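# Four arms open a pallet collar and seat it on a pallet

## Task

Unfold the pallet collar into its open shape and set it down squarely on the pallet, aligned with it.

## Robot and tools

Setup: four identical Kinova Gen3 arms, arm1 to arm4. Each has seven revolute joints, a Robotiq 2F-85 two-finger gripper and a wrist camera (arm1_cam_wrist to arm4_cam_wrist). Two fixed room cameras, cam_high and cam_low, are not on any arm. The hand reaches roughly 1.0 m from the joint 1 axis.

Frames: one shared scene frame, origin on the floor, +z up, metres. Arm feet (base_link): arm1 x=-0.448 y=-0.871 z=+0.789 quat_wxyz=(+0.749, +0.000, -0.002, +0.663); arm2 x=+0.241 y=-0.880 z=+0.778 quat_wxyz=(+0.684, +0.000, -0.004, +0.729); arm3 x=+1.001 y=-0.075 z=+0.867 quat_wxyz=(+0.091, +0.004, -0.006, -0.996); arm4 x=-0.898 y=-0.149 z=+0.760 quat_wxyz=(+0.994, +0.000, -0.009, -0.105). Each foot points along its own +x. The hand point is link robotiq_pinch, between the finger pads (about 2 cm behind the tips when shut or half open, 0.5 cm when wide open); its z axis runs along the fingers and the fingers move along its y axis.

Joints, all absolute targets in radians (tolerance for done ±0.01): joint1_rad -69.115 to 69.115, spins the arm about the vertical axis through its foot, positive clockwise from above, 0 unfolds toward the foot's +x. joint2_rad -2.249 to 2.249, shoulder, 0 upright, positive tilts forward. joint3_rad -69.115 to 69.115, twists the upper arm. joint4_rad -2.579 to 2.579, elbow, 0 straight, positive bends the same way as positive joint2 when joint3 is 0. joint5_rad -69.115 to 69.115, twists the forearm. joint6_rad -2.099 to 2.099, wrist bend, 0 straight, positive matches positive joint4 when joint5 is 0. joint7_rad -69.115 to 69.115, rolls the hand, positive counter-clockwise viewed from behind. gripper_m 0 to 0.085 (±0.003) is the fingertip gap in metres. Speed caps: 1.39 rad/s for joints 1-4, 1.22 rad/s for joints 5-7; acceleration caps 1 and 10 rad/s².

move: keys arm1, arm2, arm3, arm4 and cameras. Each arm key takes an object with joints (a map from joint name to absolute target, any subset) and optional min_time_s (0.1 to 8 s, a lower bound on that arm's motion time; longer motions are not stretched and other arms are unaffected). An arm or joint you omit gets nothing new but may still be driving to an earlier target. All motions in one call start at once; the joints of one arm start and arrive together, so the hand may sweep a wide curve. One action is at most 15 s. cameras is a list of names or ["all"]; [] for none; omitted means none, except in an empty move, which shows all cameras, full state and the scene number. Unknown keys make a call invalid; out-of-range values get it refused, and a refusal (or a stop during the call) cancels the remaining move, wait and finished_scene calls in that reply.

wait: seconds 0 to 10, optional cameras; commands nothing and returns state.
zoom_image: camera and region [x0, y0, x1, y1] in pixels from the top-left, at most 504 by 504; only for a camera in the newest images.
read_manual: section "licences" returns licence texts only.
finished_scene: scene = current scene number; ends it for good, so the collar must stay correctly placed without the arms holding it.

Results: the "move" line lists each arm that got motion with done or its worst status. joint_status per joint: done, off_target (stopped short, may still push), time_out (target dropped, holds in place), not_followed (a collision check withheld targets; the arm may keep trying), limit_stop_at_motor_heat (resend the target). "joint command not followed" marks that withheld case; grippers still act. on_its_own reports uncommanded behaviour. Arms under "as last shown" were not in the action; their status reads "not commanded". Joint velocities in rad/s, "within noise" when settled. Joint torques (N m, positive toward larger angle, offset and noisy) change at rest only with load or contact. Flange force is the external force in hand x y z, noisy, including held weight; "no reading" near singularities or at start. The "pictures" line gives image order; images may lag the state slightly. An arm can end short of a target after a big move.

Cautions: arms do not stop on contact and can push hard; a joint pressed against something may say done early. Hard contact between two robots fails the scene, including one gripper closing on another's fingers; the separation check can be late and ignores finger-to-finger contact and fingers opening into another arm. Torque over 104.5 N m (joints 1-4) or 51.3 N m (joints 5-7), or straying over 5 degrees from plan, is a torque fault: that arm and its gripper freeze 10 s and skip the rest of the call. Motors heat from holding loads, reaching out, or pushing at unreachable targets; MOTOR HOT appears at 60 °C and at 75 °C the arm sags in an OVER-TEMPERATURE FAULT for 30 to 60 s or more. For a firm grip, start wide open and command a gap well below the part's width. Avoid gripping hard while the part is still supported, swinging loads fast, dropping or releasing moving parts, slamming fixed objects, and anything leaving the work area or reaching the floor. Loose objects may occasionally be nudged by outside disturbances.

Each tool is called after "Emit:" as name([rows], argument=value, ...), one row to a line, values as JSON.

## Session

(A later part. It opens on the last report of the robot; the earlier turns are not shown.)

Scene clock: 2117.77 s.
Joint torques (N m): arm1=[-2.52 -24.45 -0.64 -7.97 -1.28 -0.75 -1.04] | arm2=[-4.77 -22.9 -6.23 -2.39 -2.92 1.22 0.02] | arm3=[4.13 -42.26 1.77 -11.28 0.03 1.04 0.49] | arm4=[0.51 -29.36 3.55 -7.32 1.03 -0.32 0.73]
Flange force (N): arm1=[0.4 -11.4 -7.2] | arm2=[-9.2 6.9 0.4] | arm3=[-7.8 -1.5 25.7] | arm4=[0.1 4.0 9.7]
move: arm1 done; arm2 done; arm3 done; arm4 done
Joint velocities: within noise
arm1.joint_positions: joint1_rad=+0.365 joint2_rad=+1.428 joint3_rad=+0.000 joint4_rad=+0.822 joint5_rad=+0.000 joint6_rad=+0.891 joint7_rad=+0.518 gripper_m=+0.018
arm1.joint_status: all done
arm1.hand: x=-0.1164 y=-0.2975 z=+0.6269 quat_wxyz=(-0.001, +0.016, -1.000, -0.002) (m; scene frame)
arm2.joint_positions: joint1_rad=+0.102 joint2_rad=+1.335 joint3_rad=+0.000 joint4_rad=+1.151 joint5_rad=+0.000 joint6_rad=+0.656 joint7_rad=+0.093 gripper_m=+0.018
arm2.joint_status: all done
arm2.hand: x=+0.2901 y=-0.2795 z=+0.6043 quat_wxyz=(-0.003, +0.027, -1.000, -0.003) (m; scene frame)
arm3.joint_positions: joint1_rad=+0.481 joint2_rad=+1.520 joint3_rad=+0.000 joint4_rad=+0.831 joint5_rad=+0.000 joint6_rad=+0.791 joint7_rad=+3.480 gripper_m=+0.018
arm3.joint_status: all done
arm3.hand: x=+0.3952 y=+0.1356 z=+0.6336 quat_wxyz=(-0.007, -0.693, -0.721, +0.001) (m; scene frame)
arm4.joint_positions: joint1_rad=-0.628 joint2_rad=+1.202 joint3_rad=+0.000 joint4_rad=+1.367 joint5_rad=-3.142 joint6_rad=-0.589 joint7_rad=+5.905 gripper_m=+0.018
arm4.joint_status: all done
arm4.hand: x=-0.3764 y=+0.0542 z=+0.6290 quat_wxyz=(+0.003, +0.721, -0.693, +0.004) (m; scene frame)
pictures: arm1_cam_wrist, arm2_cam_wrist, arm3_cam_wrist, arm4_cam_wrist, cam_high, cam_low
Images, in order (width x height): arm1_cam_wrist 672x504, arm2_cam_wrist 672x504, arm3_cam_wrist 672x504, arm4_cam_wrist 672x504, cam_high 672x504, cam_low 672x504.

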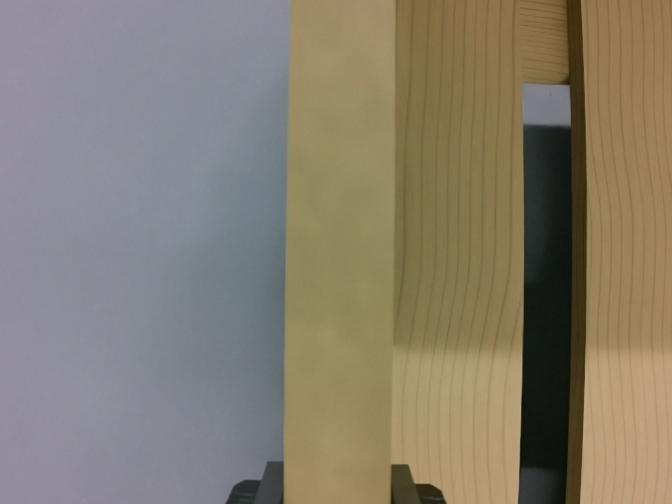

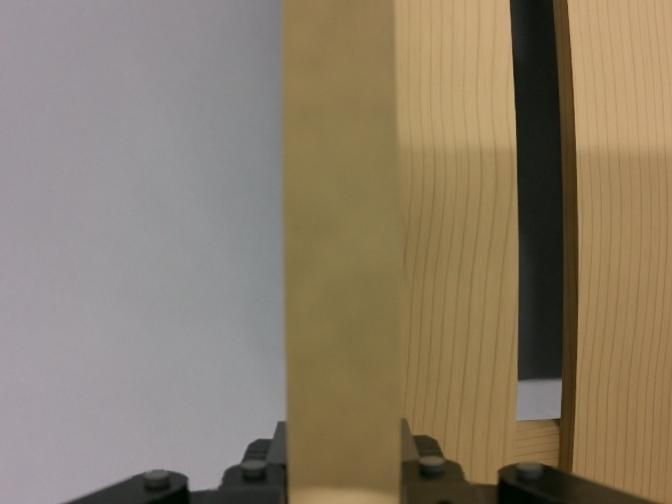

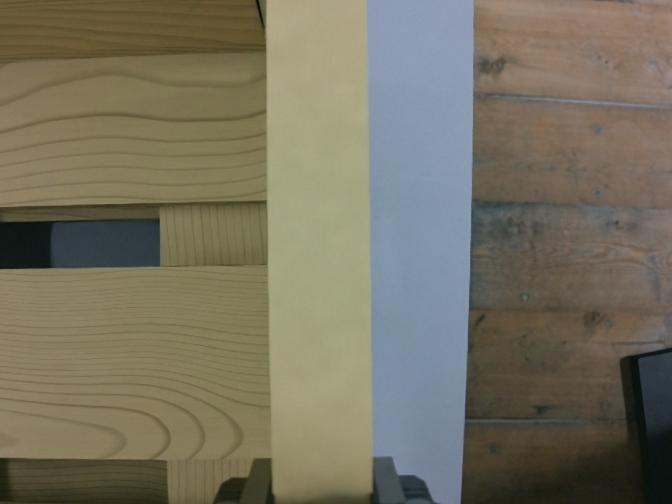

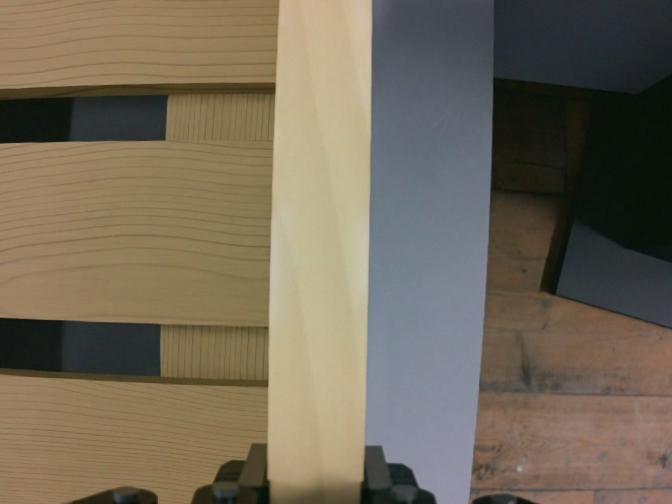

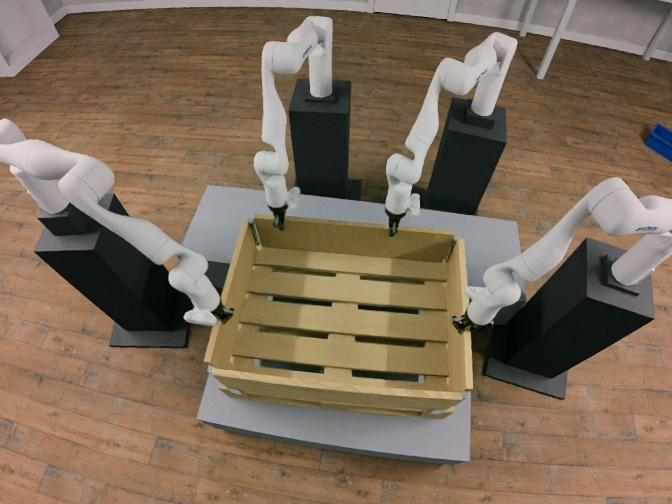

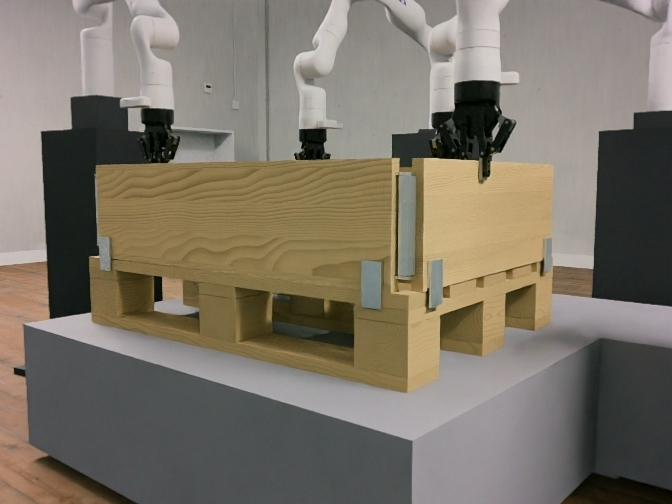

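Emit:
move(arm3={"joints":{"joint2_rad":1.5251,"joint4_rad":0.8263,"joint6_rad":0.7902},"min_time_s":0.8}, arm4={"joints":{"joint2_rad":1.2052,"joint4_rad":1.3656,"joint6_rad":-0.5873},"min_time_s":0.8})

Emit:
move(arm1={"joints":{"gripper_m":0.055}}, arm2={"joints":{"gripper_m":0.055}}, arm3={"joints":{"gripper_m":0.055}}, arm4={"joints":{"gripper_m":0.055}}, cameras=["cam_high","cam_low"])

Emit:
move(arm1={"joints":{"joint2_rad":1.2605,"joint4_rad":0.9058,"joint6_rad":0.9753},"min_time_s":1.5}, arm2={"joints":{"joint2_rad":1.1587,"joint4_rad":1.2281,"joint6_rad":0.7548},"min_time_s":1.5}, arm3={"joints":{"joint2_rad":1.3370,"joint4_rad":0.9633,"joint6_rad":0.8413},"min_time_s":1.5}, arm4={"joints":{"joint2_rad":1.0299,"joint4_rad":1.4133,"joint6_rad":-0.7149},"min_time_s":1.5}, cameras=["all"])

Emit:
zoom_image(camera="cam_high", region=[190, 190, 500, 430])

Emit:
zoom_image(camera="cam_low", region=[80, 140, 584, 400])

Scene clock: 2146.60 s.
Joint torques (N m): arm1=[-3 -25.32 -0.83 -7.92 -1.2 -0.35 -0.79] | arm2=[-5.3 -26.29 -6.53 -3.27 -2.86 1.55 0.18] | arm3=[1.7 -34.26 -0.02 -9.57 -0.56 0.19 0.38] | arm4=[-1.21 -17.82 1.94 -8.6 0.83 3.56 0.88]
Flange force (N): arm1=[-0.3 -10.8 -5.1] | arm2=[-9.8 6.7 6.6] | arm3=[-5.3 3.1 10.8] | arm4=[5.9 12.0 -19.4]
move: arm3 done; arm4 done
Joint velocities: within noise
arm1, arm2: as last shown
arm1.hand: x=-0.1164 y=-0.2976 z=+0.6269 quat_wxyz=(-0.001, +0.016, -1.000, -0.002) (m; scene frame)
arm3.joint_positions: joint1_rad=+0.481 joint2_rad=+1.525 joint3_rad=+0.000 joint4_rad=+0.826 joint5_rad=+0.000 joint6_rad=+0.790 joint7_rad=+3.480 gripper_m=+0.018
arm3.joint_status: all done
arm3.hand: x=+0.3952 y=+0.1356 z=+0.6312 quat_wxyz=(-0.007, -0.693, -0.721, +0.001) (m; scene frame)
arm4.joint_positions: joint1_rad=-0.628 joint2_rad=+1.205 joint3_rad=+0.000 joint4_rad=+1.366 joint5_rad=-3.142 joint6_rad=-0.587 joint7_rad=+5.905 gripper_m=+0.018
arm4.joint_status: all done
arm4.hand: x=-0.3764 y=+0.0542 z=+0.6275 quat_wxyz=(+0.003, +0.721, -0.693, +0.004) (m; scene frame)
pictures: none

Scene clock: 2147.57 s.
Joint torques (N m): arm1=[-0.54 -25.31 1.34 -7.29 0.41 -0.01 0.47] | arm2=[1.17 -24.78 0.61 -4.97 -0.12 0.12 0.14] | arm3=[0.18 -25.83 -0.08 -6.76 -0.14 0.2 0.33] | arm4=[-0.58 -23.49 1.62 -5.77 0.22 -0.13 0.41]
Flange force (N): arm1=[3.1 -5.8 -4.0] | arm2=[1.7 1.8 0.2] | arm3=[-3.3 4.6 -2.5] | arm4=[2.6 3.7 -1.2]
move: arm1 done; arm2 done; arm3 done; arm4 done
Joint velocities: within noise
arm1.joint_positions: joint1_rad=+0.365 joint2_rad=+1.428 joint3_rad=+0.000 joint4_rad=+0.822 joint5_rad=+0.000 joint6_rad=+0.891 joint7_rad=+0.518 gripper_m=+0.055
arm1.joint_status: all done
arm1.hand: x=-0.1165 y=-0.2976 z=+0.6269 quat_wxyz=(-0.001, +0.016, -1.000, -0.001) (m; scene frame)
arm2.joint_positions: joint1_rad=+0.102 joint2_rad=+1.335 joint3_rad=+0.000 joint4_rad=+1.151 joint5_rad=+0.000 joint6_rad=+0.656 joint7_rad=+0.093 gripper_m=+0.055
arm2.joint_status: all done
arm2.hand: x=+0.2901 y=-0.2795 z=+0.6043 quat_wxyz=(-0.003, +0.027, -1.000, -0.003) (m; scene frame)
arm3.joint_positions: joint1_rad=+0.481 joint2_rad=+1.525 joint3_rad=+0.000 joint4_rad=+0.826 joint5_rad=+0.000 joint6_rad=+0.790 joint7_rad=+3.480 gripper_m=+0.055
arm3.joint_status: all done
arm3.hand: x=+0.3952 y=+0.1356 z=+0.6312 quat_wxyz=(-0.007, -0.693, -0.721, +0.001) (m; scene frame)
arm4.joint_positions: joint1_rad=-0.628 joint2_rad=+1.205 joint3_rad=+0.000 joint4_rad=+1.366 joint5_rad=-3.142 joint6_rad=-0.587 joint7_rad=+5.905 gripper_m=+0.055
arm4.joint_status: all done
arm4.hand: x=-0.3764 y=+0.0542 z=+0.6275 quat_wxyz=(+0.003, +0.721, -0.693, +0.004) (m; scene frame)
pictures: cam_high, cam_low
Images, in order (width x height): cam_high 672x504, cam_low 672x504.

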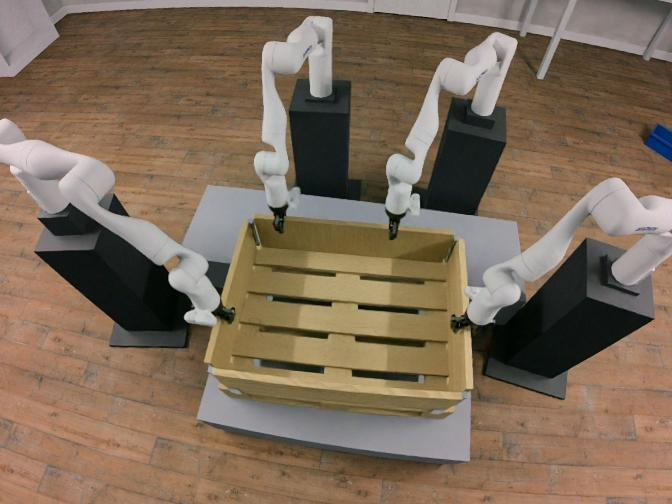

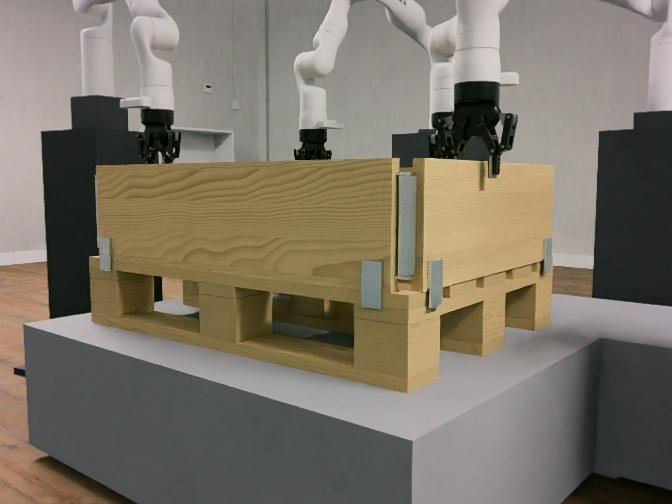

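Scene clock: 2149.37 s.
Joint torques (N m): arm1=[-0.56 -25.01 1.34 -7.72 0.4 -0.02 0.44] | arm2=[1.21 -24.44 0.61 -5.63 -0.19 0.1 0.15] | arm3=[0.23 -25.63 -0.07 -7.04 -0.15 0.19 0.31] | arm4=[-0.64 -22.92 1.69 -6.59 0.27 -0.12 0.53]
Flange force (N): arm1=[2.9 -5.5 -3.1] | arm2=[1.8 2.0 0.1] | arm3=[-3.1 3.9 -1.7] | arm4=[2.3 3.2 -0.3]
move: arm1 done; arm2 done; arm3 done; arm4 done
Joint velocities: within noise
arm1.joint_positions: joint1_rad=+0.365 joint2_rad=+1.261 joint3_rad=+0.000 joint4_rad=+0.906 joint5_rad=+0.000 joint6_rad=+0.975 joint7_rad=+0.518 gripper_m=+0.055
arm1.joint_status: all done
arm1.hand: x=-0.1167 y=-0.2978 z=+0.7170 quat_wxyz=(-0.001, +0.016, -1.000, -0.001) (m; scene frame)
arm2.joint_positions: joint1_rad=+0.102 joint2_rad=+1.159 joint3_rad=+0.000 joint4_rad=+1.228 joint5_rad=+0.000 joint6_rad=+0.755 joint7_rad=+0.093 gripper_m=+0.055
arm2.joint_status: all done
arm2.hand: x=+0.2896 y=-0.2800 z=+0.6944 quat_wxyz=(-0.003, +0.027, -1.000, -0.003) (m; scene frame)
arm3.joint_positions: joint1_rad=+0.481 joint2_rad=+1.337 joint3_rad=+0.000 joint4_rad=+0.963 joint5_rad=+0.000 joint6_rad=+0.841 joint7_rad=+3.480 gripper_m=+0.055
arm3.joint_status: all done
arm3.hand: x=+0.3944 y=+0.1366 z=+0.7211 quat_wxyz=(-0.007, -0.693, -0.721, +0.001) (m; scene frame)
arm4.joint_positions: joint1_rad=-0.628 joint2_rad=+1.030 joint3_rad=+0.000 joint4_rad=+1.413 joint5_rad=-3.142 joint6_rad=-0.715 joint7_rad=+5.905 gripper_m=+0.055
arm4.joint_status: all done
arm4.hand: x=-0.3779 y=+0.0544 z=+0.7174 quat_wxyz=(+0.003, +0.721, -0.693, +0.004) (m; scene frame)
pictures: arm1_cam_wrist, arm2_cam_wrist, arm3_cam_wrist, arm4_cam_wrist, cam_high, cam_low
Images, in order (width x height): arm1_cam_wrist 672x504, arm2_cam_wrist 672x504, arm3_cam_wrist 672x504, arm4_cam_wrist 672x504, cam_high 672x504, cam_low 672x504.

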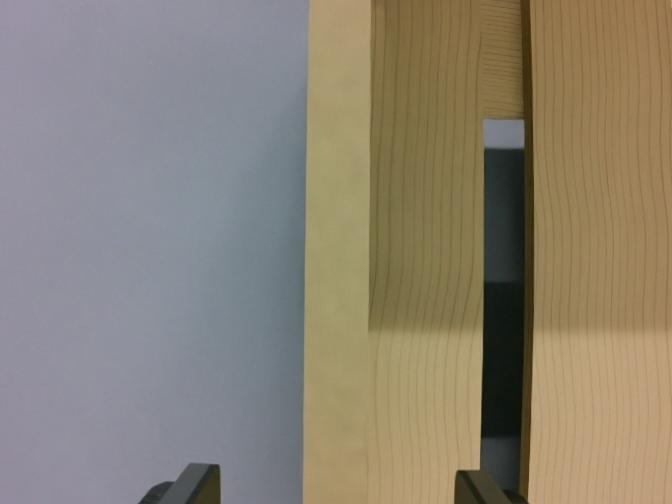

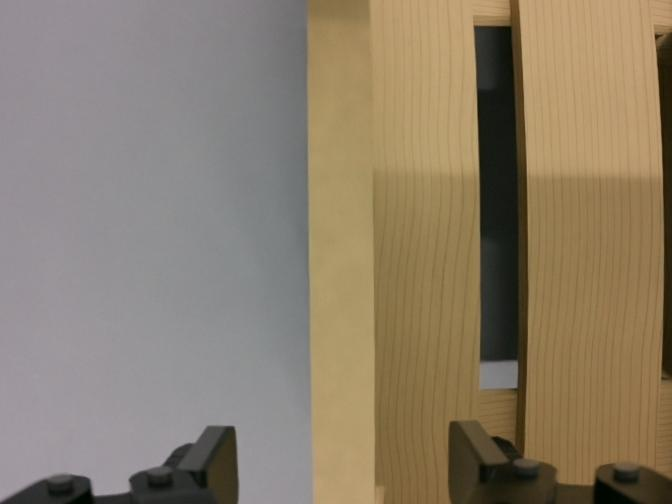

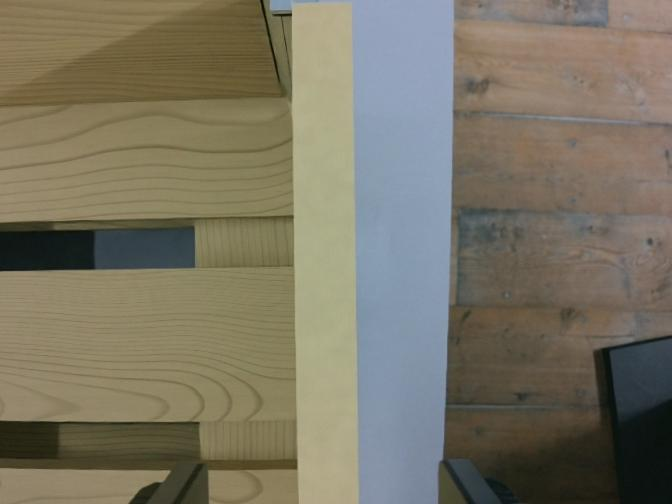

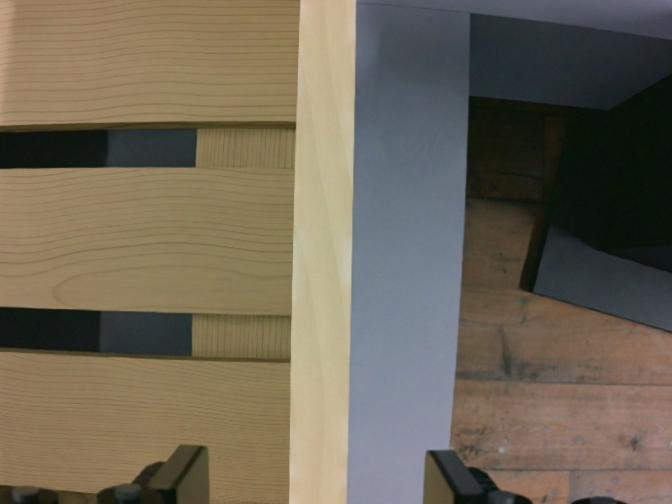

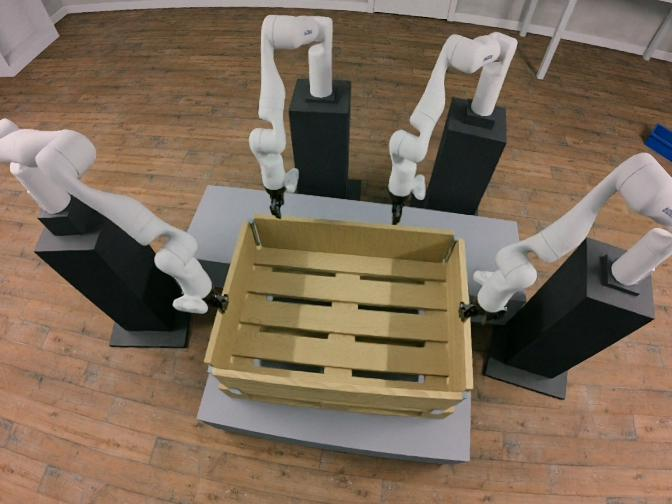

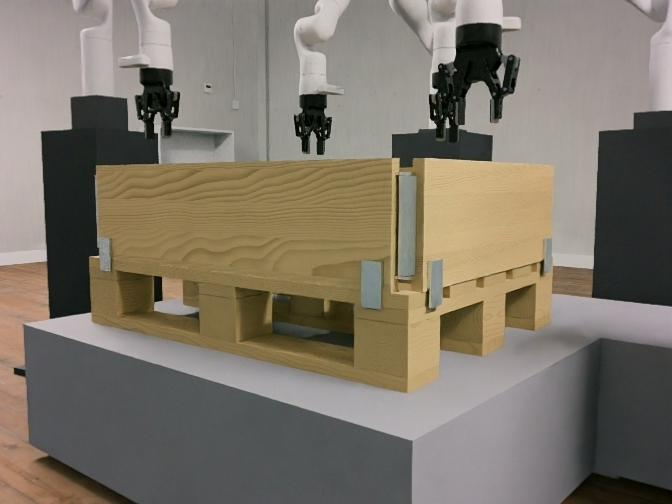

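Scaled by 1.626 from the camera's 672x504 image, which has a finer 960x720 frame.

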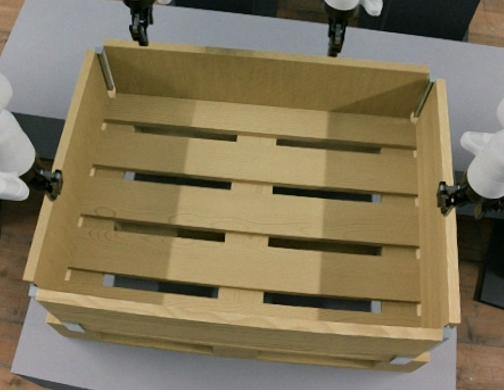

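Scaled by 1.000.

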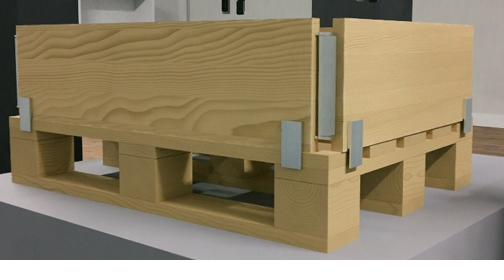

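Emit:
finished_scene(scene=1)

The scene is finished: the task was done.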